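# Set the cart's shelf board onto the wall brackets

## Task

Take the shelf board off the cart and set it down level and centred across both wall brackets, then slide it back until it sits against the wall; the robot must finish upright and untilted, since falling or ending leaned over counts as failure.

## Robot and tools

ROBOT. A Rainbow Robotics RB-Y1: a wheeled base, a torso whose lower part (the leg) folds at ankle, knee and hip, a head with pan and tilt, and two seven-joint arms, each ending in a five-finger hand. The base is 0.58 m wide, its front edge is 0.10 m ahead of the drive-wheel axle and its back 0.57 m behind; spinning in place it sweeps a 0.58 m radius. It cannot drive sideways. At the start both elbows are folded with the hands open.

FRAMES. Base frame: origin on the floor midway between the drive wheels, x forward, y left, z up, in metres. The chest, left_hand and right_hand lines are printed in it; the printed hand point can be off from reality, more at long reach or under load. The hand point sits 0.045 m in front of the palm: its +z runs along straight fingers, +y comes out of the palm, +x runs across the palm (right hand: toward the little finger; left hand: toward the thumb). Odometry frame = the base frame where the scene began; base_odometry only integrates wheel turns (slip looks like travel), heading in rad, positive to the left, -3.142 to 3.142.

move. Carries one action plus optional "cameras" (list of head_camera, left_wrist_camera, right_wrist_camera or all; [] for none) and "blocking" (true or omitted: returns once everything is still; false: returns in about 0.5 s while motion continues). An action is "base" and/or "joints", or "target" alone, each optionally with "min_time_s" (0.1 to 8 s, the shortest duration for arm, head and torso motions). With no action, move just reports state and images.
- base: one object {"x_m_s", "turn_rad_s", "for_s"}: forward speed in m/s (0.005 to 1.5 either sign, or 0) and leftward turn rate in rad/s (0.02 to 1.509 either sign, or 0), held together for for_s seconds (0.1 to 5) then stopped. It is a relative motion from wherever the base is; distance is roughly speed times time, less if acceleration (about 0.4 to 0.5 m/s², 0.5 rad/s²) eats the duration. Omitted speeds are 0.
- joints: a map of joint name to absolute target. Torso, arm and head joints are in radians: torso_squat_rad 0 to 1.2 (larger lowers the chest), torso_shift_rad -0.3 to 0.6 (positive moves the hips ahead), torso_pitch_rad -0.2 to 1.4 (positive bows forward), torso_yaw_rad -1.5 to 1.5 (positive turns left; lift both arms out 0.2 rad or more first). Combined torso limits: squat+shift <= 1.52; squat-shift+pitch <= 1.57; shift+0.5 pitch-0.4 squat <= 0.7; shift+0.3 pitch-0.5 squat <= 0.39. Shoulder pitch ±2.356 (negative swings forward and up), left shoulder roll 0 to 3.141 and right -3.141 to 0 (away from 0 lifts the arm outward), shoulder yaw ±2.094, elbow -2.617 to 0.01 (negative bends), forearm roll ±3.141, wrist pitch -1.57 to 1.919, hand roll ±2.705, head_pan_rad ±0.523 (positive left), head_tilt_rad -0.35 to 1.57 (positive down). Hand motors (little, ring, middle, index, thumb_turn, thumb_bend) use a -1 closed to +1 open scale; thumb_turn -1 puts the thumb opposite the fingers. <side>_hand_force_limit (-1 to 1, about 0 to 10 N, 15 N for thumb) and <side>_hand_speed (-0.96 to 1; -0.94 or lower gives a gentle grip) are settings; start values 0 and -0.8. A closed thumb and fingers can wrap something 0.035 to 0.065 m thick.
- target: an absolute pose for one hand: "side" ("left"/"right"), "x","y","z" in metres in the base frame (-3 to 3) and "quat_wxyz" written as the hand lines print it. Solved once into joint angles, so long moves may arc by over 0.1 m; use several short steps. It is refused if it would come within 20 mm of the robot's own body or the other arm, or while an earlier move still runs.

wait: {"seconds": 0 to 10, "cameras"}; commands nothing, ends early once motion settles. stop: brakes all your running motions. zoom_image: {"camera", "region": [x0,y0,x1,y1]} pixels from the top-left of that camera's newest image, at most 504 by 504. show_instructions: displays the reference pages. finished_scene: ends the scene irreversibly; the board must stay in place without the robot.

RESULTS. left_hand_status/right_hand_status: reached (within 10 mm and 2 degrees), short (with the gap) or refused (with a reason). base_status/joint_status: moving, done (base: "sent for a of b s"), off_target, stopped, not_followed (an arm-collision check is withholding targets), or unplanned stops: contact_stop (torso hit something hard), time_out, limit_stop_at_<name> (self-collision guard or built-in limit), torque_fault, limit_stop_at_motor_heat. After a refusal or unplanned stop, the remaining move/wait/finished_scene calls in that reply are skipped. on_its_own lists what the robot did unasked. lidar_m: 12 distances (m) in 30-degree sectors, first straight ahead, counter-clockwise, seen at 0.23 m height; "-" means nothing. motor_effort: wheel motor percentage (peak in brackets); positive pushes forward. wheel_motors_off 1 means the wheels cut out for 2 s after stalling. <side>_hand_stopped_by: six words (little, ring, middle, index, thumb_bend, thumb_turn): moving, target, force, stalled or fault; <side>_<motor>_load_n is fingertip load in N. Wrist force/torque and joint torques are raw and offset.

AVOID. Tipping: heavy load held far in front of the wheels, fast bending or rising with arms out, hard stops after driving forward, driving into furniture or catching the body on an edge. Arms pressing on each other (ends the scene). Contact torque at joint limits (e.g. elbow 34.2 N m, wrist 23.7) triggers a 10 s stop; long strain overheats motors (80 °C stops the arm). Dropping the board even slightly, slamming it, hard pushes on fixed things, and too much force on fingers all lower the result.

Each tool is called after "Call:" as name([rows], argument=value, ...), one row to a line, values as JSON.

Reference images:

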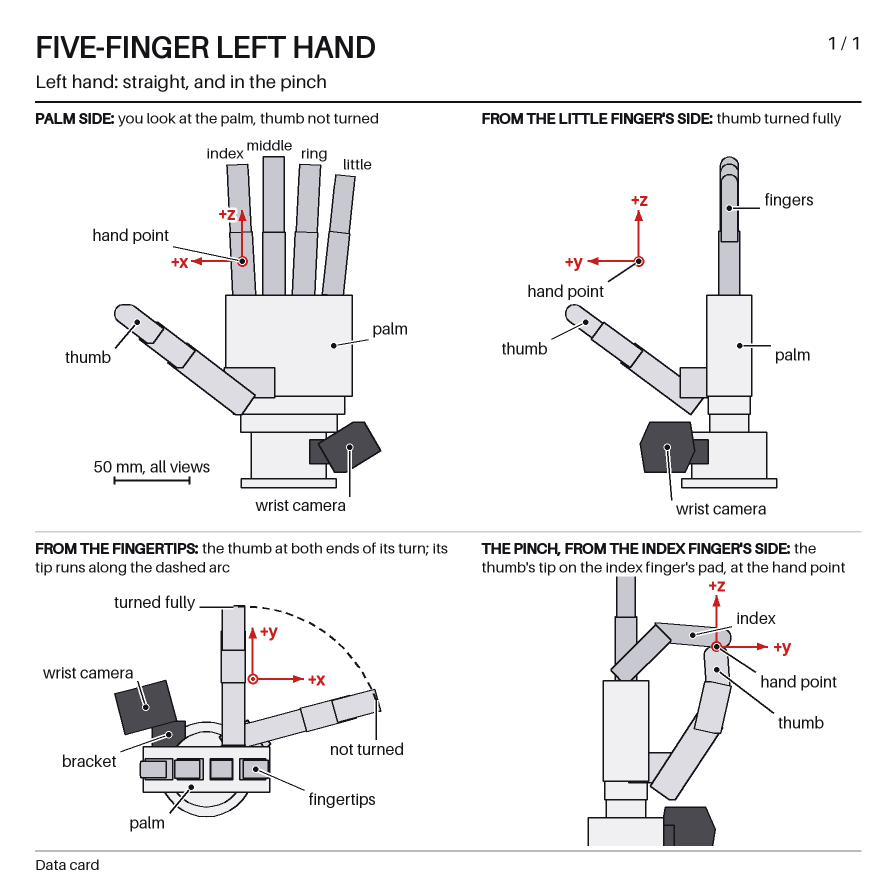

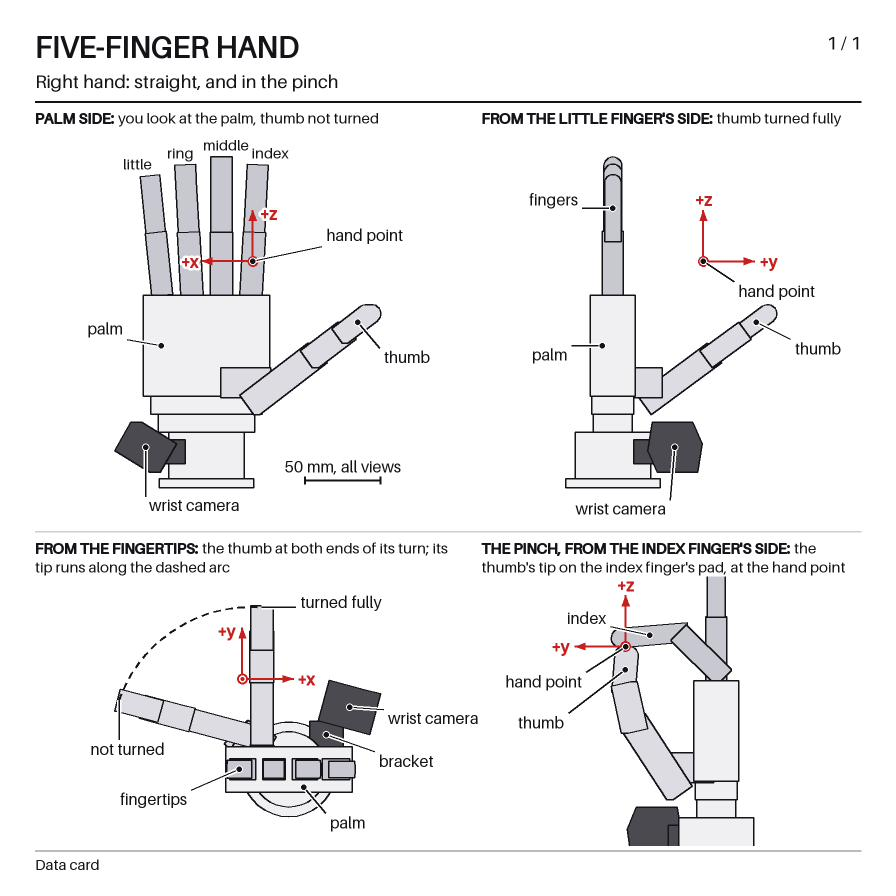

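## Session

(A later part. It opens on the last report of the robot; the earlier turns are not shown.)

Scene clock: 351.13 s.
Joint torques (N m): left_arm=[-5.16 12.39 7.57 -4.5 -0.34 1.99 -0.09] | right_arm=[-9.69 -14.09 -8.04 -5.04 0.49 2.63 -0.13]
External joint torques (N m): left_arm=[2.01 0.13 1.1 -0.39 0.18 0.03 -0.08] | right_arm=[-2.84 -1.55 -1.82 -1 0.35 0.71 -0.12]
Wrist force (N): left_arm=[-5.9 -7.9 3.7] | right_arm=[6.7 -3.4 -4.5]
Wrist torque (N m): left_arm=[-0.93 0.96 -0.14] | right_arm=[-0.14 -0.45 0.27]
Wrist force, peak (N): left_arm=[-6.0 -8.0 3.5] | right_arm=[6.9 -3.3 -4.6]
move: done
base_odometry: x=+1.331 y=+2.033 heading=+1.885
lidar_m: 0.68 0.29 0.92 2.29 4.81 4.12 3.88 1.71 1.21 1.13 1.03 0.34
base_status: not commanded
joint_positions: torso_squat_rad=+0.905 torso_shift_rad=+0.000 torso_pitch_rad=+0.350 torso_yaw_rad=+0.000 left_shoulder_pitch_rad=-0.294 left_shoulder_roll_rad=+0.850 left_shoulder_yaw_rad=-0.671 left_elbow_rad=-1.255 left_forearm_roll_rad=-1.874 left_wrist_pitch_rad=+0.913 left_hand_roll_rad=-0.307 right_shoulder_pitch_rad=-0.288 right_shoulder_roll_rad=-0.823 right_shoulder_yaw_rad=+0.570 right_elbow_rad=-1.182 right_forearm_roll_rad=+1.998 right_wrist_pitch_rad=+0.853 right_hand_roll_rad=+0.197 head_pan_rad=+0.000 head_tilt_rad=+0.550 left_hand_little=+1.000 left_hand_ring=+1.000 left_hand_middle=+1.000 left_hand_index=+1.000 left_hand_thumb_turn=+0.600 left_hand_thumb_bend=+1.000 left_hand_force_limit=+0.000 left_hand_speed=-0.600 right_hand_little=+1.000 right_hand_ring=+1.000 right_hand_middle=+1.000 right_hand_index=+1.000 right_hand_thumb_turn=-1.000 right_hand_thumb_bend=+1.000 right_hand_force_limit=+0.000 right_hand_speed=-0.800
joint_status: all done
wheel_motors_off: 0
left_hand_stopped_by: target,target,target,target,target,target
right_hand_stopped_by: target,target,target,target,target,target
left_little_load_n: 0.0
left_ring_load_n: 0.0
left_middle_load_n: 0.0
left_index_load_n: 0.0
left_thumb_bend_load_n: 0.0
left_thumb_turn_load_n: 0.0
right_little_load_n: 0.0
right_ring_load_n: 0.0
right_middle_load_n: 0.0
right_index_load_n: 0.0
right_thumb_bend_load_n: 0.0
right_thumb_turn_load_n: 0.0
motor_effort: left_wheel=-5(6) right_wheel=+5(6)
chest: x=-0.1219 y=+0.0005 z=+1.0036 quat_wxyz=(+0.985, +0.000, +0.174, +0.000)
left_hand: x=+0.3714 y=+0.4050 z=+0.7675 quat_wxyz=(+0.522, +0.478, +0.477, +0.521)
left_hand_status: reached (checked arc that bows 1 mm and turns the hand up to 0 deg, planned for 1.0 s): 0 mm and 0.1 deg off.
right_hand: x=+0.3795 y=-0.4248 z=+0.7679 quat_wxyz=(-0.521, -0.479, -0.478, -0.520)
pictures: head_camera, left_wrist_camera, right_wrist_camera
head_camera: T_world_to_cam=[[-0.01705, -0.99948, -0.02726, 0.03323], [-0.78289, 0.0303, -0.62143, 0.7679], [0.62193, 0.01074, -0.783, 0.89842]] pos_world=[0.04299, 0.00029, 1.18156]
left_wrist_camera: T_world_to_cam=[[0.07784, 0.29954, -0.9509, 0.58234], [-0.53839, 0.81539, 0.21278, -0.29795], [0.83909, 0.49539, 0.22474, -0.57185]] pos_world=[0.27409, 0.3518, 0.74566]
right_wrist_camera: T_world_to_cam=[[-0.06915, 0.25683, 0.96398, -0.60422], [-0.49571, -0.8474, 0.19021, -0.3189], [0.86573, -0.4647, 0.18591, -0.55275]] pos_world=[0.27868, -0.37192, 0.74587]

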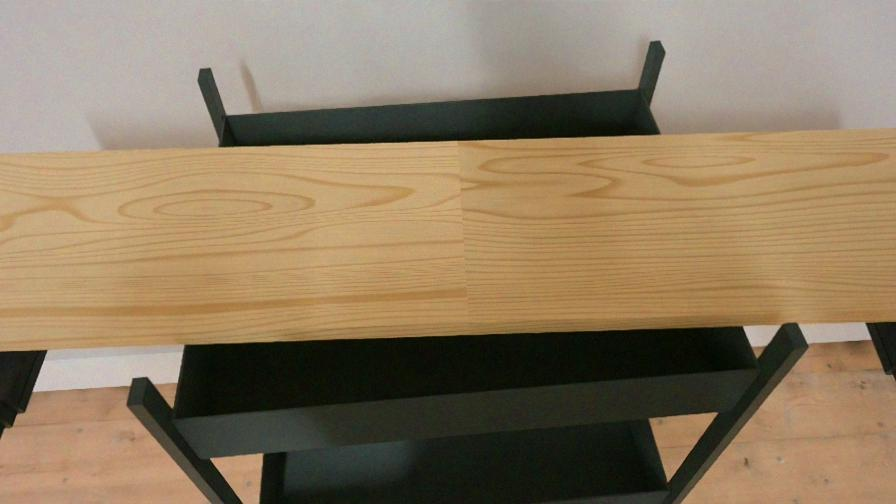

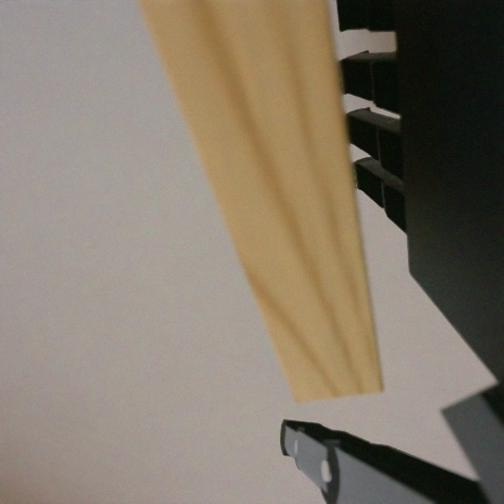

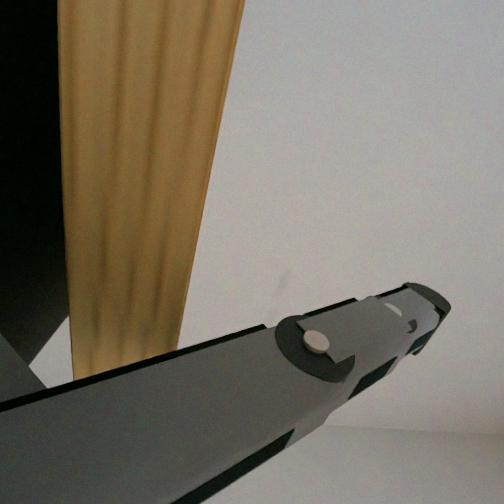

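Call:
move(joints={"left_hand_thumb_turn": -1}, cameras=[])

Call:
move(joints={"torso_squat_rad": 0.885}, min_time_s=1.5, cameras=["all"])

Scene clock: 361.03 s.
Joint torques (N m): left_arm=[-5.69 12.32 7.75 -4.39 -0.48 1.5 -0.13] | right_arm=[-9.39 -13.87 -8.2 -5.1 0.55 2.67 -0.1]
External joint torques (N m): left_arm=[1.48 0.08 1.29 -0.28 0.03 -0.46 -0.14] | right_arm=[-2.53 -1.33 -1.99 -1.07 0.41 0.75 -0.09]
Wrist force (N): left_arm=[-6.0 -7.2 2.8] | right_arm=[6.9 -3.6 -4.7]
Wrist torque (N m): left_arm=[-0.86 1.00 -0.16] | right_arm=[-0.15 -0.47 0.27]
Wrist force, peak (N): left_arm=[-6.0 -8.1 3.7] | right_arm=[6.9 -3.6 -4.7]
move: done
base_odometry: x=+1.331 y=+2.033 heading=+1.885
lidar_m: 0.68 0.30 0.93 2.29 4.81 4.12 3.88 1.71 1.20 1.13 1.02 0.34
base_status: not commanded
joint_positions: torso_squat_rad=+0.905 torso_shift_rad=+0.000 torso_pitch_rad=+0.350 torso_yaw_rad=+0.000 left_shoulder_pitch_rad=-0.294 left_shoulder_roll_rad=+0.850 left_shoulder_yaw_rad=-0.671 left_elbow_rad=-1.255 left_forearm_roll_rad=-1.874 left_wrist_pitch_rad=+0.913 left_hand_roll_rad=-0.307 right_shoulder_pitch_rad=-0.288 right_shoulder_roll_rad=-0.823 right_shoulder_yaw_rad=+0.570 right_elbow_rad=-1.182 right_forearm_roll_rad=+1.998 right_wrist_pitch_rad=+0.853 right_hand_roll_rad=+0.197 head_pan_rad=+0.000 head_tilt_rad=+0.550 left_hand_little=+1.000 left_hand_ring=+1.000 left_hand_middle=+1.000 left_hand_index=+1.000 left_hand_thumb_turn=-1.000 left_hand_thumb_bend=+1.000 left_hand_force_limit=+0.000 left_hand_speed=-0.600 right_hand_little=+1.000 right_hand_ring=+1.000 right_hand_middle=+1.000 right_hand_index=+1.000 right_hand_thumb_turn=-1.000 right_hand_thumb_bend=+1.000 right_hand_force_limit=+0.000 right_hand_speed=-0.800
joint_status: all done
wheel_motors_off: 0
left_hand_stopped_by: target,target,target,target,target,target
right_hand_stopped_by: target,target,target,target,target,target
left_little_load_n: -0.5
left_ring_load_n: 0.0
left_middle_load_n: 0.0
left_index_load_n: -0.5
left_thumb_bend_load_n: 0.0
left_thumb_turn_load_n: 0.0
right_little_load_n: 0.0
right_ring_load_n: 0.0
right_middle_load_n: 0.0
right_index_load_n: 0.0
right_thumb_bend_load_n: 0.0
right_thumb_turn_load_n: 0.0
motor_effort: left_wheel=-4(6) right_wheel=+5(6)
chest: x=-0.1219 y=+0.0005 z=+1.0036 quat_wxyz=(+0.985, +0.000, +0.174, +0.000)
left_hand: x=+0.3714 y=+0.4051 z=+0.7675 quat_wxyz=(+0.522, +0.478, +0.477, +0.521)
right_hand: x=+0.3795 y=-0.4248 z=+0.7679 quat_wxyz=(-0.521, -0.479, -0.478, -0.520)

Scene clock: 362.83 s.
Joint torques (N m): left_arm=[-5.38 12.35 6.97 -4.53 -0.41 1.67 -0.07] | right_arm=[-9.49 -14.02 -8.16 -5.24 0.51 3.74 -0.08]
External joint torques (N m): left_arm=[1.78 0.1 0.5 -0.42 0.11 -0.29 -0.08] | right_arm=[-2.64 -1.49 -1.95 -1.2 0.36 1.83 -0.08]
Wrist force (N): left_arm=[-5.7 -8.4 3.4] | right_arm=[7.7 -9.4 -4.8]
Wrist torque (N m): left_arm=[-1.01 0.92 -0.07] | right_arm=[-0.18 -0.47 -0.10]
Wrist force, peak (N): left_arm=[-5.9 -8.3 3.9] | right_arm=[7.7 -10.1 -4.8]
move: done
base_odometry: x=+1.331 y=+2.033 heading=+1.885
lidar_m: 0.68 0.29 0.93 2.29 4.81 4.12 3.89 1.72 1.20 1.13 1.04 0.34
base_status: not commanded
joint_positions: torso_squat_rad=+0.885 torso_shift_rad=+0.000 torso_pitch_rad=+0.350 torso_yaw_rad=+0.000 left_shoulder_pitch_rad=-0.294 left_shoulder_roll_rad=+0.850 left_shoulder_yaw_rad=-0.671 left_elbow_rad=-1.255 left_forearm_roll_rad=-1.874 left_wrist_pitch_rad=+0.913 left_hand_roll_rad=-0.307 right_shoulder_pitch_rad=-0.288 right_shoulder_roll_rad=-0.823 right_shoulder_yaw_rad=+0.570 right_elbow_rad=-1.182 right_forearm_roll_rad=+1.998 right_wrist_pitch_rad=+0.853 right_hand_roll_rad=+0.197 head_pan_rad=+0.000 head_tilt_rad=+0.550 left_hand_little=+1.000 left_hand_ring=+1.000 left_hand_middle=+1.000 left_hand_index=+1.000 left_hand_thumb_turn=-1.000 left_hand_thumb_bend=+1.000 left_hand_force_limit=+0.000 left_hand_speed=-0.600 right_hand_little=+1.000 right_hand_ring=+1.000 right_hand_middle=+1.000 right_hand_index=+1.000 right_hand_thumb_turn=-1.000 right_hand_thumb_bend=+1.000 right_hand_force_limit=+0.000 right_hand_speed=-0.800
joint_status: all done
wheel_motors_off: 0
left_hand_stopped_by: target,target,target,target,target,target
right_hand_stopped_by: target,target,target,target,target,target
left_little_load_n: 0.0
left_ring_load_n: 0.0
left_middle_load_n: 0.0
left_index_load_n: 0.0
left_thumb_bend_load_n: 0.0
left_thumb_turn_load_n: 0.0
right_little_load_n: 0.0
right_ring_load_n: 0.0
right_middle_load_n: 0.0
right_index_load_n: 0.0
right_thumb_bend_load_n: 0.0
right_thumb_turn_load_n: 0.0
motor_effort: left_wheel=-4(6) right_wheel=+5(6)
chest: x=-0.1217 y=+0.0005 z=+1.0144 quat_wxyz=(+0.985, +0.000, +0.174, +0.000)
left_hand: x=+0.3715 y=+0.4051 z=+0.7781 quat_wxyz=(+0.522, +0.478, +0.478, +0.521)
right_hand: x=+0.3797 y=-0.4248 z=+0.7784 quat_wxyz=(-0.521, -0.479, -0.478, -0.520)
pictures: head_camera, left_wrist_camera, right_wrist_camera
head_camera: T_world_to_cam=[[-0.01706, -0.99948, -0.02725, 0.03352], [-0.7832, 0.0303, -0.62104, 0.77433], [0.62154, 0.01074, -0.78331, 0.907]] pos_world=[0.04329, 0.00029, 1.19226]
left_wrist_camera: T_world_to_cam=[[0.07736, 0.29948, -0.95096, 0.59257], [-0.53847, 0.81529, 0.21295, -0.3003], [0.83908, 0.49559, 0.22434, -0.57413]] pos_world=[0.27419, 0.3519, 0.75626]
right_wrist_camera: T_world_to_cam=[[-0.06832, 0.25691, 0.96402, -0.61466], [-0.49553, -0.84739, 0.19071, -0.32129], [0.8659, -0.46467, 0.1852, -0.55431]] pos_world=[0.27877, -0.37192, 0.75648]

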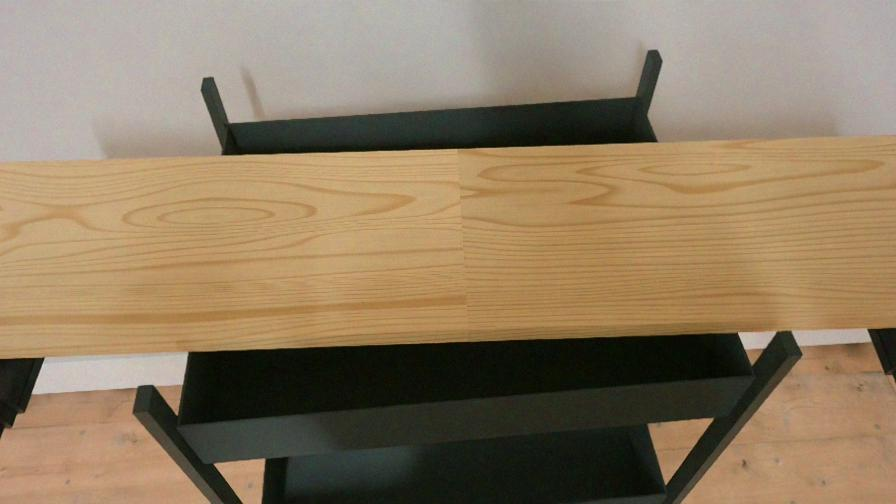

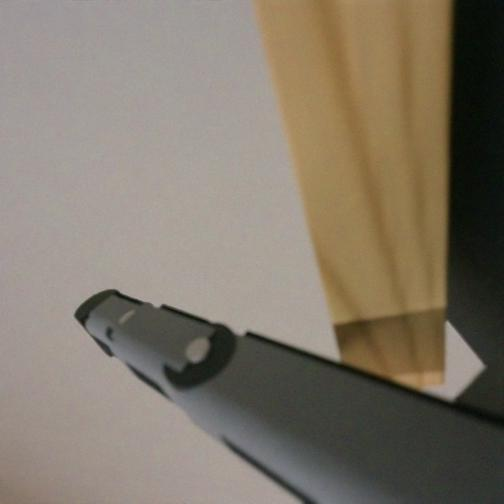

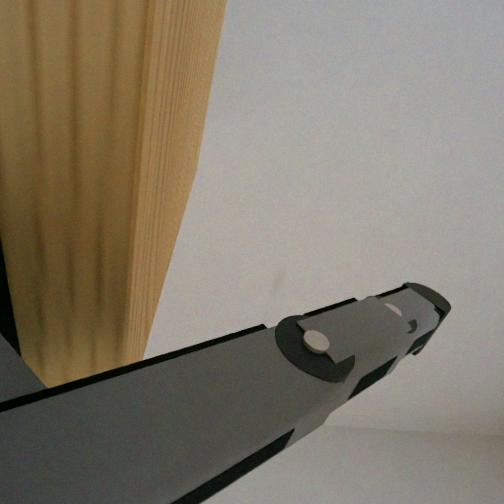

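Call:
move(joints={"torso_squat_rad": 0.878}, min_time_s=1.5, cameras=["left_wrist_camera","right_wrist_camera"])

Scene clock: 378.83 s.
Joint torques (N m): left_arm=[-5.8 11.84 7.26 -4.78 -0.44 1.47 0.01] | right_arm=[-9.49 -14.05 -8.2 -5.28 0.5 3.73 -0.13]
External joint torques (N m): left_arm=[1.36 -0.4 0.8 -0.67 0.08 -0.48 0] | right_arm=[-2.64 -1.52 -1.99 -1.25 0.36 1.81 -0.13]
Wrist force (N): left_arm=[-6.1 -8.0 3.4] | right_arm=[7.6 -9.6 -4.9]
Wrist torque (N m): left_arm=[-0.95 0.97 -0.11] | right_arm=[-0.22 -0.43 -0.12]
Wrist force, peak (N): left_arm=[-5.8 -8.5 4.1] | right_arm=[8.0 -10.1 -4.9]
move: done
base_odometry: x=+1.331 y=+2.033 heading=+1.885
lidar_m: 0.67 0.29 0.93 2.29 4.81 4.13 3.89 1.71 1.19 1.13 1.03 0.34
base_status: not commanded
joint_positions: torso_squat_rad=+0.878 torso_shift_rad=+0.000 torso_pitch_rad=+0.350 torso_yaw_rad=+0.000 left_shoulder_pitch_rad=-0.294 left_shoulder_roll_rad=+0.850 left_shoulder_yaw_rad=-0.671 left_elbow_rad=-1.255 left_forearm_roll_rad=-1.874 left_wrist_pitch_rad=+0.913 left_hand_roll_rad=-0.307 right_shoulder_pitch_rad=-0.288 right_shoulder_roll_rad=-0.823 right_shoulder_yaw_rad=+0.570 right_elbow_rad=-1.182 right_forearm_roll_rad=+1.998 right_wrist_pitch_rad=+0.853 right_hand_roll_rad=+0.197 head_pan_rad=+0.000 head_tilt_rad=+0.550 left_hand_little=+1.000 left_hand_ring=+1.000 left_hand_middle=+1.000 left_hand_index=+1.000 left_hand_thumb_turn=-1.000 left_hand_thumb_bend=+1.000 left_hand_force_limit=+0.000 left_hand_speed=-0.600 right_hand_little=+1.000 right_hand_ring=+1.000 right_hand_middle=+1.000 right_hand_index=+1.000 right_hand_thumb_turn=-1.000 right_hand_thumb_bend=+1.000 right_hand_force_limit=+0.000 right_hand_speed=-0.800
joint_status: all done
wheel_motors_off: 0
left_hand_stopped_by: target,target,target,target,target,target
right_hand_stopped_by: target,target,target,target,target,target
left_little_load_n: 0.0
left_ring_load_n: 0.5
left_middle_load_n: 0.0
left_index_load_n: 0.0
left_thumb_bend_load_n: 0.0
left_thumb_turn_load_n: 0.0
right_little_load_n: 0.0
right_ring_load_n: 0.0
right_middle_load_n: 0.0
right_index_load_n: 0.0
right_thumb_bend_load_n: 0.0
right_thumb_turn_load_n: 0.0
motor_effort: left_wheel=-5(6) right_wheel=+5(6)
chest: x=-0.1217 y=+0.0005 z=+1.0182 quat_wxyz=(+0.985, +0.000, +0.174, +0.000)
left_hand: x=+0.3715 y=+0.4051 z=+0.7819 quat_wxyz=(+0.522, +0.478, +0.478, +0.521)
right_hand: x=+0.3797 y=-0.4248 z=+0.7821 quat_wxyz=(-0.521, -0.479, -0.478, -0.520)
left_wrist_camera: T_world_to_cam=[[0.07736, 0.29948, -0.95096, 0.59619], [-0.53847, 0.81529, 0.21295, -0.30111], [0.83908, 0.49559, 0.22434, -0.57498]] pos_world=[0.27419, 0.3519, 0.76006]
right_wrist_camera: T_world_to_cam=[[-0.06832, 0.25691, 0.96402, -0.61833], [-0.49553, -0.84739, 0.19071, -0.32201], [0.8659, -0.46467, 0.1852, -0.55502]] pos_world=[0.27877, -0.37192, 0.76028]

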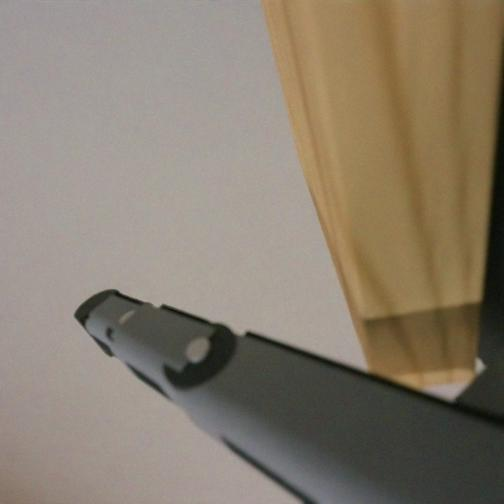

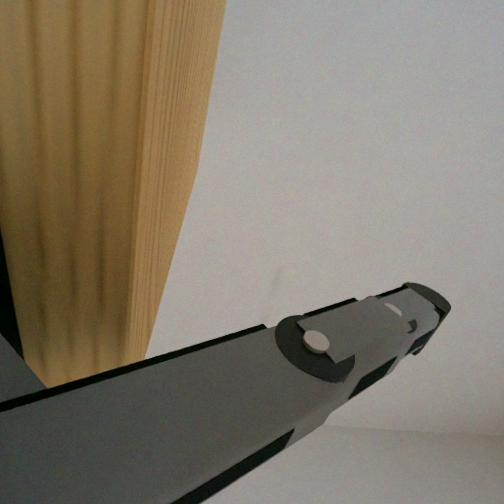

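Call:
move(target={"side": "left", "x": 0.3715, "y": 0.4051, "z": 0.786, "quat_wxyz": [0.52134, 0.47772, 0.47772, 0.52134]}, min_time_s=1.5, cameras=["left_wrist_camera","head_camera"])

Scene clock: 383.50 s.
Joint torques (N m): left_arm=[-5.8 13.8 8.75 -5.07 -0.25 2.03 -0.24] | right_arm=[-9.62 -13.94 -8.39 -5.48 0.4 3.93 -0.15]
External joint torques (N m): left_arm=[1.3 1.54 2.18 -0.87 0.28 0.08 -0.25] | right_arm=[-2.78 -1.41 -2.18 -1.44 0.25 2.01 -0.14]
Wrist force (N): left_arm=[-6.9 -10.4 3.8] | right_arm=[7.7 -10.6 -4.9]
Wrist torque (N m): left_arm=[-1.03 0.98 -0.13] | right_arm=[-0.26 -0.43 -0.16]
Wrist force, peak (N): left_arm=[-6.9 -10.6 3.9] | right_arm=[8.1 -10.7 -4.9]
move: done
base_odometry: x=+1.331 y=+2.033 heading=+1.885
lidar_m: 0.68 0.29 0.92 2.29 4.81 4.13 3.89 1.71 1.20 1.13 1.03 0.34
base_status: not commanded
joint_positions: torso_squat_rad=+0.878 torso_shift_rad=+0.000 torso_pitch_rad=+0.350 torso_yaw_rad=+0.000 left_shoulder_pitch_rad=-0.285 left_shoulder_roll_rad=+0.860 left_shoulder_yaw_rad=-0.663 left_elbow_rad=-1.280 left_forearm_roll_rad=-1.865 left_wrist_pitch_rad=+0.905 left_hand_roll_rad=-0.321 right_shoulder_pitch_rad=-0.288 right_shoulder_roll_rad=-0.823 right_shoulder_yaw_rad=+0.570 right_elbow_rad=-1.182 right_forearm_roll_rad=+1.998 right_wrist_pitch_rad=+0.853 right_hand_roll_rad=+0.197 head_pan_rad=+0.000 head_tilt_rad=+0.550 left_hand_little=+1.000 left_hand_ring=+1.000 left_hand_middle=+1.000 left_hand_index=+1.000 left_hand_thumb_turn=-1.000 left_hand_thumb_bend=+1.000 left_hand_force_limit=+0.000 left_hand_speed=-0.600 right_hand_little=+1.000 right_hand_ring=+1.000 right_hand_middle=+1.000 right_hand_index=+1.000 right_hand_thumb_turn=-1.000 right_hand_thumb_bend=+1.000 right_hand_force_limit=+0.000 right_hand_speed=-0.800
joint_status: all done
wheel_motors_off: 0
left_hand_stopped_by: target,target,target,target,target,target
right_hand_stopped_by: target,target,target,target,target,target
left_little_load_n: 0.0
left_ring_load_n: 0.0
left_middle_load_n: 0.0
left_index_load_n: 0.0
left_thumb_bend_load_n: 0.0
left_thumb_turn_load_n: 0.0
right_little_load_n: 0.0
right_ring_load_n: 0.0
right_middle_load_n: 0.5
right_index_load_n: 0.0
right_thumb_bend_load_n: 0.0
right_thumb_turn_load_n: 0.0
motor_effort: left_wheel=-5(6) right_wheel=+6(6)
chest: x=-0.1217 y=+0.0005 z=+1.0182 quat_wxyz=(+0.985, +0.000, +0.174, +0.000)
left_hand: x=+0.3715 y=+0.4047 z=+0.7857 quat_wxyz=(+0.522, +0.478, +0.478, +0.521)
left_hand_status: reached (checked arc that bows 1 mm and turns the hand up to 0 deg, planned for 1.5 s): 1 mm and 0.1 deg off.
right_hand: x=+0.3797 y=-0.4248 z=+0.7821 quat_wxyz=(-0.521, -0.479, -0.478, -0.520)
pictures: head_camera, left_wrist_camera
head_camera: T_world_to_cam=[[-0.01706, -0.99948, -0.02725, 0.03362], [-0.7832, 0.0303, -0.62104, 0.7767], [0.62154, 0.01074, -0.78331, 0.90997]] pos_world=[0.04329, 0.00029, 1.19606]
left_wrist_camera: T_world_to_cam=[[0.07744, 0.29923, -0.95103, 0.60004], [-0.53789, 0.8157, 0.21285, -0.30182], [0.83945, 0.49507, 0.22412, -0.57539]] pos_world=[0.2742, 0.35151, 0.76386]

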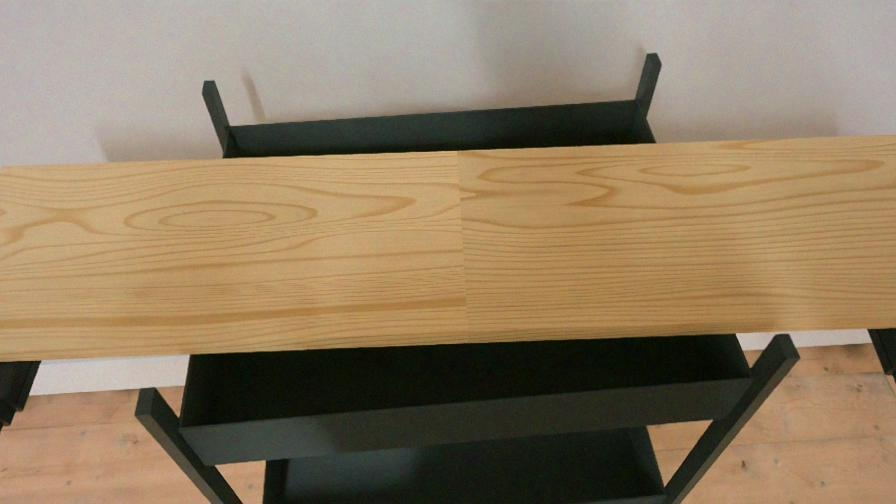

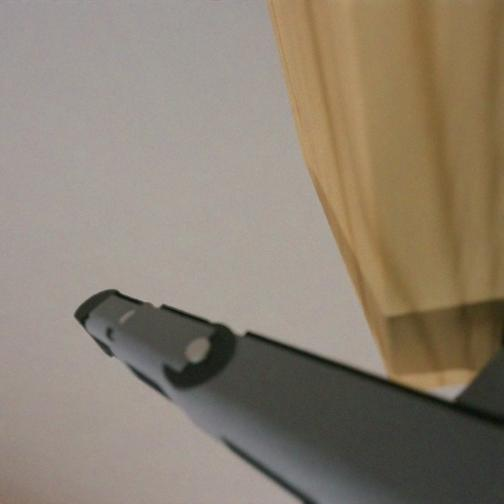

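Call:
move(joints={"left_hand_speed": -0.94, "right_hand_speed": -0.94, "left_hand_force_limit": -0.4, "right_hand_force_limit": -0.4})

Call:
move(joints={"left_hand_thumb_bend": -0.98, "right_hand_thumb_bend": -0.98}, cameras=["left_wrist_camera","right_wrist_camera","head_camera"])

Scene clock: 386.63 s.
Joint torques (N m): left_arm=[-6.13 13.98 8.64 -5.07 -0.2 2.01 -0.06] | right_arm=[-9.75 -14.15 -8.82 -5.5 0.41 4 -0.15]
External joint torques (N m): left_arm=[0.97 1.72 2.08 -0.87 0.33 0.06 -0.07] | right_arm=[-2.91 -1.62 -2.61 -1.46 0.26 2.08 -0.14]
Wrist force (N): left_arm=[-6.8 -10.6 3.7] | right_arm=[7.9 -10.5 -5.0]
Wrist torque (N m): left_arm=[-1.06 0.98 -0.09] | right_arm=[-0.25 -0.46 -0.14]
Wrist force, peak (N): left_arm=[-7.2 -10.4 4.0] | right_arm=[7.9 -10.8 -5.0]
move: done
base_odometry: x=+1.331 y=+2.033 heading=+1.885
lidar_m: 0.67 0.29 0.93 2.29 4.81 4.11 3.89 1.71 1.20 1.14 1.03 0.34
base_status: not commanded
joint_positions: torso_squat_rad=+0.878 torso_shift_rad=+0.000 torso_pitch_rad=+0.350 torso_yaw_rad=+0.000 left_shoulder_pitch_rad=-0.285 left_shoulder_roll_rad=+0.860 left_shoulder_yaw_rad=-0.663 left_elbow_rad=-1.280 left_forearm_roll_rad=-1.865 left_wrist_pitch_rad=+0.905 left_hand_roll_rad=-0.321 right_shoulder_pitch_rad=-0.288 right_shoulder_roll_rad=-0.823 right_shoulder_yaw_rad=+0.570 right_elbow_rad=-1.182 right_forearm_roll_rad=+1.998 right_wrist_pitch_rad=+0.853 right_hand_roll_rad=+0.197 head_pan_rad=+0.000 head_tilt_rad=+0.550 left_hand_little=+1.000 left_hand_ring=+1.000 left_hand_middle=+1.000 left_hand_index=+1.000 left_hand_thumb_turn=-1.000 left_hand_thumb_bend=+1.000 left_hand_force_limit=-0.400 left_hand_speed=-0.940 right_hand_little=+1.000 right_hand_ring=+1.000 right_hand_middle=+1.000 right_hand_index=+1.000 right_hand_thumb_turn=-1.000 right_hand_thumb_bend=+1.000 right_hand_force_limit=-0.400 right_hand_speed=-0.940
joint_status: all done
wheel_motors_off: 0
left_hand_stopped_by: target,target,target,target,target,target
right_hand_stopped_by: target,target,target,target,target,target
left_little_load_n: 0.0
left_ring_load_n: 0.0
left_middle_load_n: 0.0
left_index_load_n: 0.0
left_thumb_bend_load_n: 0.0
left_thumb_turn_load_n: 0.0
right_little_load_n: 0.0
right_ring_load_n: 0.0
right_middle_load_n: 0.0
right_index_load_n: 0.0
right_thumb_bend_load_n: 0.0
right_thumb_turn_load_n: 0.0
motor_effort: left_wheel=-5(6) right_wheel=+5(5)
chest: x=-0.1217 y=+0.0005 z=+1.0182 quat_wxyz=(+0.985, +0.000, +0.174, +0.000)
left_hand: x=+0.3715 y=+0.4047 z=+0.7857 quat_wxyz=(+0.522, +0.478, +0.478, +0.521)
right_hand: x=+0.3797 y=-0.4248 z=+0.7821 quat_wxyz=(-0.521, -0.479, -0.478, -0.520)
pictures: none

Scene clock: 400.93 s.
Joint torques (N m): left_arm=[-5.86 13.63 8.55 -4.6 -0.35 2.09 0.16] | right_arm=[-9.65 -14.01 -9.07 -6.19 0.1 4.54 -0.86]
External joint torques (N m): left_arm=[1.24 1.36 1.98 -0.4 0.18 0.14 0.15] | right_arm=[-2.8 -1.48 -2.85 -2.15 -0.05 2.62 -0.85]
Wrist force (N): left_arm=[-7.3 -7.7 2.9] | right_arm=[9.2 -10.2 -5.0]
Wrist torque (N m): left_arm=[-0.36 1.11 0.09] | right_arm=[0.16 -0.76 -0.74]
Wrist force, peak (N): left_arm=[-7.1 -10.7 4.2] | right_arm=[8.6 -11.5 -4.9]
move: off_target
base_odometry: x=+1.331 y=+2.033 heading=+1.885
lidar_m: 0.67 0.29 0.92 2.28 4.81 4.13 3.88 1.72 1.20 1.13 1.03 0.34
base_status: not commanded
joint_positions: torso_squat_rad=+0.878 torso_shift_rad=+0.000 torso_pitch_rad=+0.350 torso_yaw_rad=+0.000 left_shoulder_pitch_rad=-0.285 left_shoulder_roll_rad=+0.860 left_shoulder_yaw_rad=-0.663 left_elbow_rad=-1.281 left_forearm_roll_rad=-1.865 left_wrist_pitch_rad=+0.905 left_hand_roll_rad=-0.321 right_shoulder_pitch_rad=-0.288 right_shoulder_roll_rad=-0.823 right_shoulder_yaw_rad=+0.570 right_elbow_rad=-1.182 right_forearm_roll_rad=+1.998 right_wrist_pitch_rad=+0.853 right_hand_roll_rad=+0.197 head_pan_rad=+0.000 head_tilt_rad=+0.550 left_hand_little=+1.000 left_hand_ring=+1.000 left_hand_middle=+1.000 left_hand_index=+1.000 left_hand_thumb_turn=-1.000 left_hand_thumb_bend=-0.214 left_hand_force_limit=-0.400 left_hand_speed=-0.940 right_hand_little=+1.000 right_hand_ring=+1.000 right_hand_middle=+1.000 right_hand_index=+1.000 right_hand_thumb_turn=-1.000 right_hand_thumb_bend=-0.113 right_hand_force_limit=-0.400 right_hand_speed=-0.940
joint_status: left_hand_thumb_bend off_target (ended at -0.214, target -0.980); right_hand_thumb_bend off_target (ended at -0.113, target -0.980)
wheel_motors_off: 0
left_hand_stopped_by: target,target,target,target,force,target
right_hand_stopped_by: target,target,target,target,force,target
left_little_load_n: 0.0
left_ring_load_n: 0.0
left_middle_load_n: 0.0
left_index_load_n: -0.5
left_thumb_bend_load_n: 4.5
left_thumb_turn_load_n: 1.5
right_little_load_n: 0.0
right_ring_load_n: 0.0
right_middle_load_n: 0.0
right_index_load_n: 0.0
right_thumb_bend_load_n: 4.5
right_thumb_turn_load_n: 1.5
motor_effort: left_wheel=-5(6) right_wheel=+4(6)
chest: x=-0.1217 y=+0.0005 z=+1.0182 quat_wxyz=(+0.985, +0.000, +0.174, +0.000)
left_hand: x=+0.3716 y=+0.4047 z=+0.7857 quat_wxyz=(+0.522, +0.478, +0.477, +0.521)
right_hand: x=+0.3796 y=-0.4247 z=+0.7820 quat_wxyz=(-0.521, -0.479, -0.478, -0.519)
pictures: head_camera, left_wrist_camera, right_wrist_camera
head_camera: T_world_to_cam=[[-0.01706, -0.99948, -0.02725, 0.03362], [-0.7832, 0.0303, -0.62104, 0.7767], [0.62154, 0.01074, -0.78331, 0.90997]] pos_world=[0.04329, 0.00029, 1.19606]
left_wrist_camera: T_world_to_cam=[[0.07749, 0.2994, -0.95098, 0.59999], [-0.5379, 0.81566, 0.21298, -0.30201], [0.83944, 0.49502, 0.22425, -0.57554]] pos_world=[0.2742, 0.35161, 0.76396]
right_wrist_camera: T_world_to_cam=[[-0.06796, 0.25723, 0.96396, -0.61807], [-0.49534, -0.84739, 0.19121, -0.32246], [0.86604, -0.46449, 0.18501, -0.55472]] pos_world=[0.27867, -0.37192, 0.76008]

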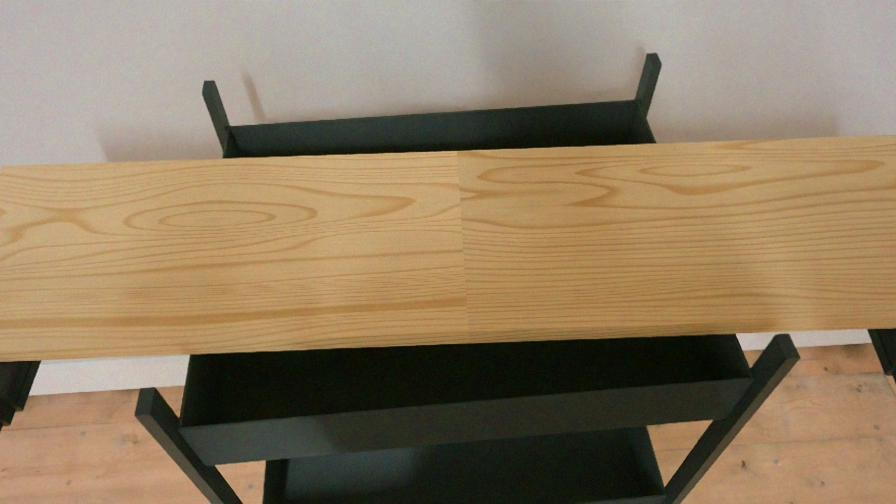

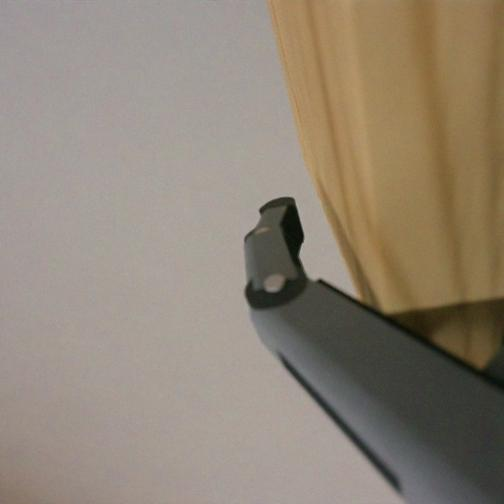

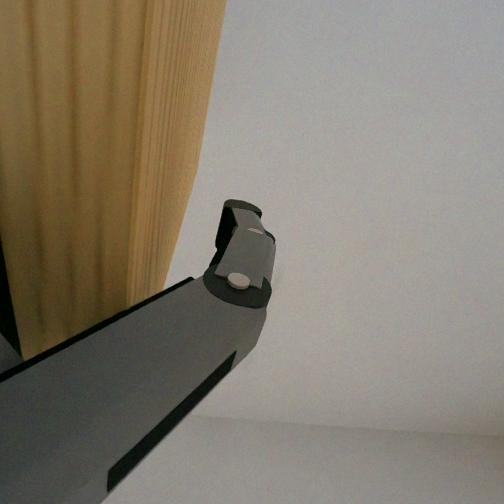

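Call:
move(joints={"torso_squat_rad": 0.845}, min_time_s=2.5, cameras=["left_wrist_camera","right_wrist_camera","head_camera"])

Scene clock: 411.47 s.
Joint torques (N m): left_arm=[-7.86 13.48 8.46 -4.85 -0.41 3.62 0.35] | right_arm=[-10.29 -13.81 -9.77 -6.39 -0.02 4.97 -0.89]
External joint torques (N m): left_arm=[-0.77 1.22 1.89 -0.65 0.12 1.67 0.34] | right_arm=[-3.46 -1.28 -3.56 -2.35 -0.17 3.05 -0.88]
Wrist force (N): left_arm=[-8.4 -14.9 3.1] | right_arm=[9.2 -12.8 -4.9]
Wrist torque (N m): left_arm=[-0.58 1.20 0.17] | right_arm=[0.14 -0.73 -0.99]
Wrist force, peak (N): left_arm=[-8.4 -15.1 2.9] | right_arm=[9.3 -12.8 -5.2]
move: done
base_odometry: x=+1.331 y=+2.033 heading=+1.885
lidar_m: 0.68 0.29 0.93 2.29 4.81 4.12 3.88 1.71 1.20 1.13 1.04 0.34
base_status: not commanded
joint_positions: torso_squat_rad=+0.845 torso_shift_rad=+0.000 torso_pitch_rad=+0.351 torso_yaw_rad=+0.000 left_shoulder_pitch_rad=-0.285 left_shoulder_roll_rad=+0.860 left_shoulder_yaw_rad=-0.663 left_elbow_rad=-1.281 left_forearm_roll_rad=-1.865 left_wrist_pitch_rad=+0.904 left_hand_roll_rad=-0.321 right_shoulder_pitch_rad=-0.288 right_shoulder_roll_rad=-0.823 right_shoulder_yaw_rad=+0.571 right_elbow_rad=-1.182 right_forearm_roll_rad=+1.998 right_wrist_pitch_rad=+0.853 right_hand_roll_rad=+0.197 head_pan_rad=+0.000 head_tilt_rad=+0.550 left_hand_little=+1.000 left_hand_ring=+1.000 left_hand_middle=+1.000 left_hand_index=+1.000 left_hand_thumb_turn=-1.000 left_hand_thumb_bend=-0.214 left_hand_force_limit=-0.400 left_hand_speed=-0.940 right_hand_little=+1.000 right_hand_ring=+1.000 right_hand_middle=+1.000 right_hand_index=+1.000 right_hand_thumb_turn=-1.000 right_hand_thumb_bend=-0.113 right_hand_force_limit=-0.400 right_hand_speed=-0.940
joint_status: all done
wheel_motors_off: 0
left_hand_stopped_by: target,target,target,target,force,target
right_hand_stopped_by: target,target,target,target,force,target
left_little_load_n: 0.0
left_ring_load_n: 0.0
left_middle_load_n: 0.0
left_index_load_n: 0.0
left_thumb_bend_load_n: 4.5
left_thumb_turn_load_n: 1.0
right_little_load_n: 0.0
right_ring_load_n: 0.0
right_middle_load_n: 0.0
right_index_load_n: 0.0
right_thumb_bend_load_n: 5.0
right_thumb_turn_load_n: 2.0
motor_effort: left_wheel=-5(6) right_wheel=+5(6)
chest: x=-0.1215 y=+0.0006 z=+1.0357 quat_wxyz=(+0.985, +0.000, +0.175, +0.000)
left_hand: x=+0.3715 y=+0.4048 z=+0.8027 quat_wxyz=(+0.521, +0.478, +0.478, +0.521)
right_hand: x=+0.3797 y=-0.4247 z=+0.7991 quat_wxyz=(-0.521, -0.480, -0.479, -0.519)
pictures: head_camera, left_wrist_camera, right_wrist_camera
head_camera: T_world_to_cam=[[-0.01707, -0.99948, -0.02724, 0.03409], [-0.78346, 0.0303, -0.62071, 0.78733], [0.62121, 0.01074, -0.78357, 0.92389]] pos_world=[0.04349, 0.00029, 1.21356]
left_wrist_camera: T_world_to_cam=[[0.07623, 0.29955, -0.95103, 0.61657], [-0.53772, 0.81557, 0.21378, -0.30643], [0.83967, 0.49509, 0.22324, -0.57864]] pos_world=[0.2741, 0.3517, 0.78107]
right_wrist_camera: T_world_to_cam=[[-0.06715, 0.25732, 0.96399, -0.63487], [-0.4951, -0.84742, 0.19172, -0.32622], [0.86624, -0.46439, 0.18431, -0.55737]] pos_world=[0.27867, -0.37192, 0.77728]

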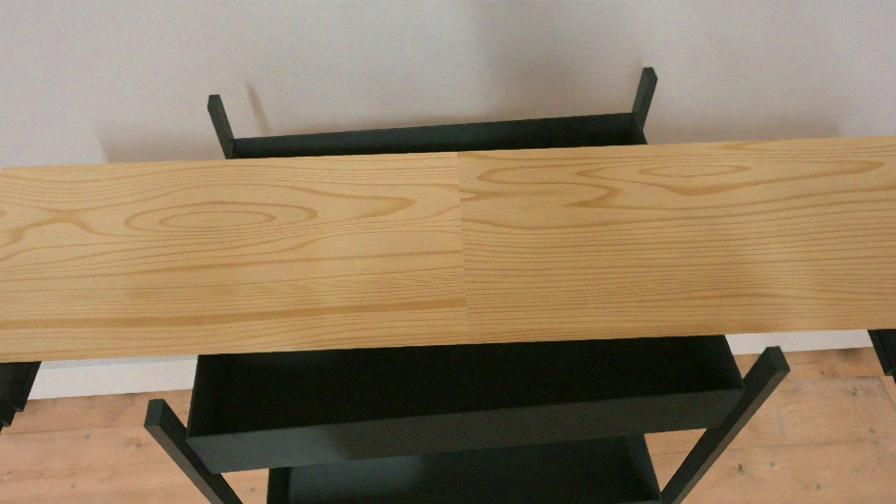

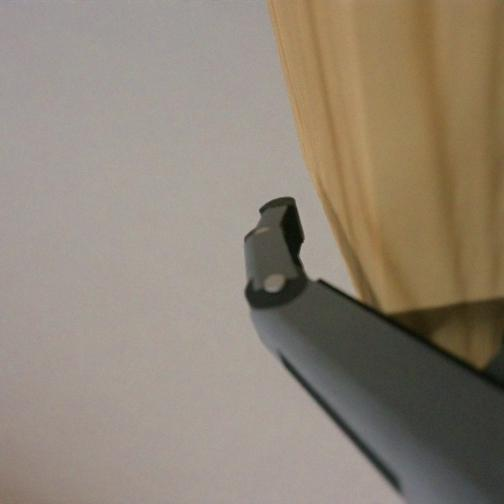

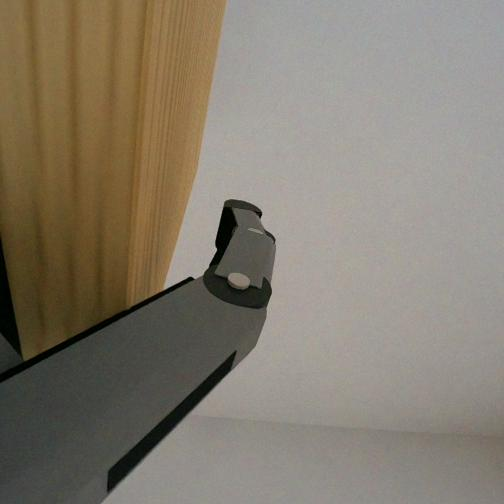

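Call:
move(joints={"torso_squat_rad": 0.7}, min_time_s=3, cameras=["left_wrist_camera","right_wrist_camera","head_camera"])

Scene clock: 417.50 s.
Joint torques (N m): left_arm=[-7.93 13.73 8.16 -4.84 -0.51 3.57 0.12] | right_arm=[-10.46 -14.13 -9.97 -6.54 0.02 5.05 -0.95]
External joint torques (N m): left_arm=[-0.85 1.47 1.6 -0.64 0.02 1.62 0.11] | right_arm=[-3.62 -1.6 -3.76 -2.5 -0.13 3.12 -0.95]
Wrist force (N): left_arm=[-8.4 -14.7 2.9] | right_arm=[9.3 -12.7 -5.0]
Wrist torque (N m): left_arm=[-0.54 1.22 0.16] | right_arm=[0.15 -0.77 -0.95]
Wrist force, peak (N): left_arm=[-8.6 -14.9 3.0] | right_arm=[9.3 -13.0 -5.0]
move: done
base_odometry: x=+1.331 y=+2.033 heading=+1.885
lidar_m: 0.67 0.29 0.93 2.29 4.81 4.13 3.89 1.71 1.20 1.13 1.03 0.34
base_status: not commanded
joint_positions: torso_squat_rad=+0.700 torso_shift_rad=+0.000 torso_pitch_rad=+0.351 torso_yaw_rad=+0.000 left_shoulder_pitch_rad=-0.285 left_shoulder_roll_rad=+0.860 left_shoulder_yaw_rad=-0.663 left_elbow_rad=-1.281 left_forearm_roll_rad=-1.865 left_wrist_pitch_rad=+0.904 left_hand_roll_rad=-0.321 right_shoulder_pitch_rad=-0.288 right_shoulder_roll_rad=-0.823 right_shoulder_yaw_rad=+0.571 right_elbow_rad=-1.182 right_forearm_roll_rad=+1.998 right_wrist_pitch_rad=+0.853 right_hand_roll_rad=+0.197 head_pan_rad=+0.000 head_tilt_rad=+0.550 left_hand_little=+1.000 left_hand_ring=+1.000 left_hand_middle=+1.000 left_hand_index=+1.000 left_hand_thumb_turn=-1.000 left_hand_thumb_bend=-0.214 left_hand_force_limit=-0.400 left_hand_speed=-0.940 right_hand_little=+1.000 right_hand_ring=+1.000 right_hand_middle=+1.000 right_hand_index=+1.000 right_hand_thumb_turn=-1.000 right_hand_thumb_bend=-0.113 right_hand_force_limit=-0.400 right_hand_speed=-0.940
joint_status: all done
wheel_motors_off: 0
left_hand_stopped_by: target,target,target,target,force,target
right_hand_stopped_by: target,target,target,target,force,target
left_little_load_n: 0.0
left_ring_load_n: 0.0
left_middle_load_n: 0.0
left_index_load_n: 0.0
left_thumb_bend_load_n: 4.5
left_thumb_turn_load_n: 1.0
right_little_load_n: 0.0
right_ring_load_n: 0.0
right_middle_load_n: 0.0
right_index_load_n: 0.0
right_thumb_bend_load_n: 5.0
right_thumb_turn_load_n: 2.0
motor_effort: left_wheel=-5(6) right_wheel=+5(6)
chest: x=-0.1215 y=+0.0006 z=+1.1065 quat_wxyz=(+0.985, +0.000, +0.175, +0.000)
left_hand: x=+0.3715 y=+0.4049 z=+0.8735 quat_wxyz=(+0.521, +0.478, +0.478, +0.521)
right_hand: x=+0.3797 y=-0.4247 z=+0.8699 quat_wxyz=(-0.521, -0.480, -0.479, -0.519)
pictures: head_camera, left_wrist_camera, right_wrist_camera
head_camera: T_world_to_cam=[[-0.01707, -0.99948, -0.02724, 0.03612], [-0.78346, 0.0303, -0.62071, 0.83129], [0.62121, 0.01074, -0.78357, 0.97923]] pos_world=[0.04359, 0.00039, 1.28426]
left_wrist_camera: T_world_to_cam=[[0.07623, 0.29955, -0.95103, 0.68381], [-0.53772, 0.81557, 0.21378, -0.32155], [0.83967, 0.49509, 0.22324, -0.59442]] pos_world=[0.2741, 0.3517, 0.85176]
right_wrist_camera: T_world_to_cam=[[-0.06711, 0.2574, 0.96397, -0.70312], [-0.4951, -0.8474, 0.19181, -0.33978], [0.86624, -0.46439, 0.18431, -0.57037]] pos_world=[0.27867, -0.37182, 0.84808]

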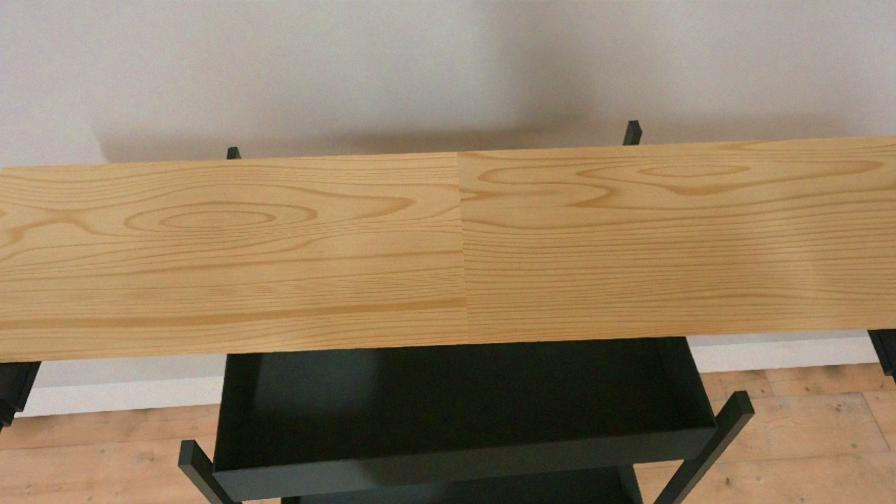

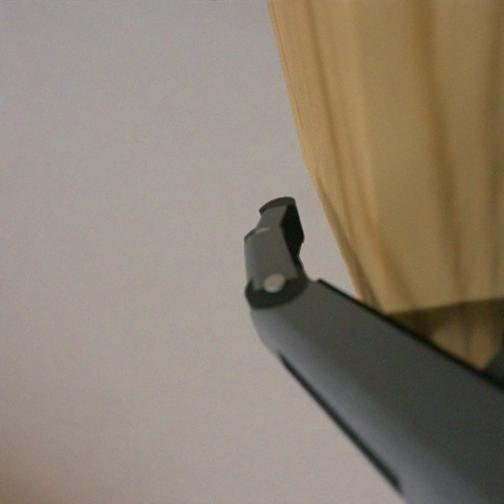

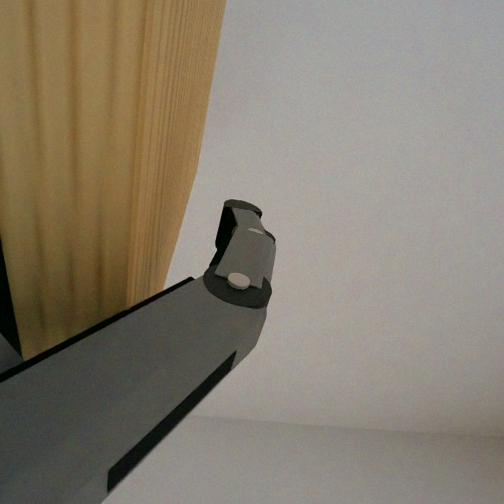

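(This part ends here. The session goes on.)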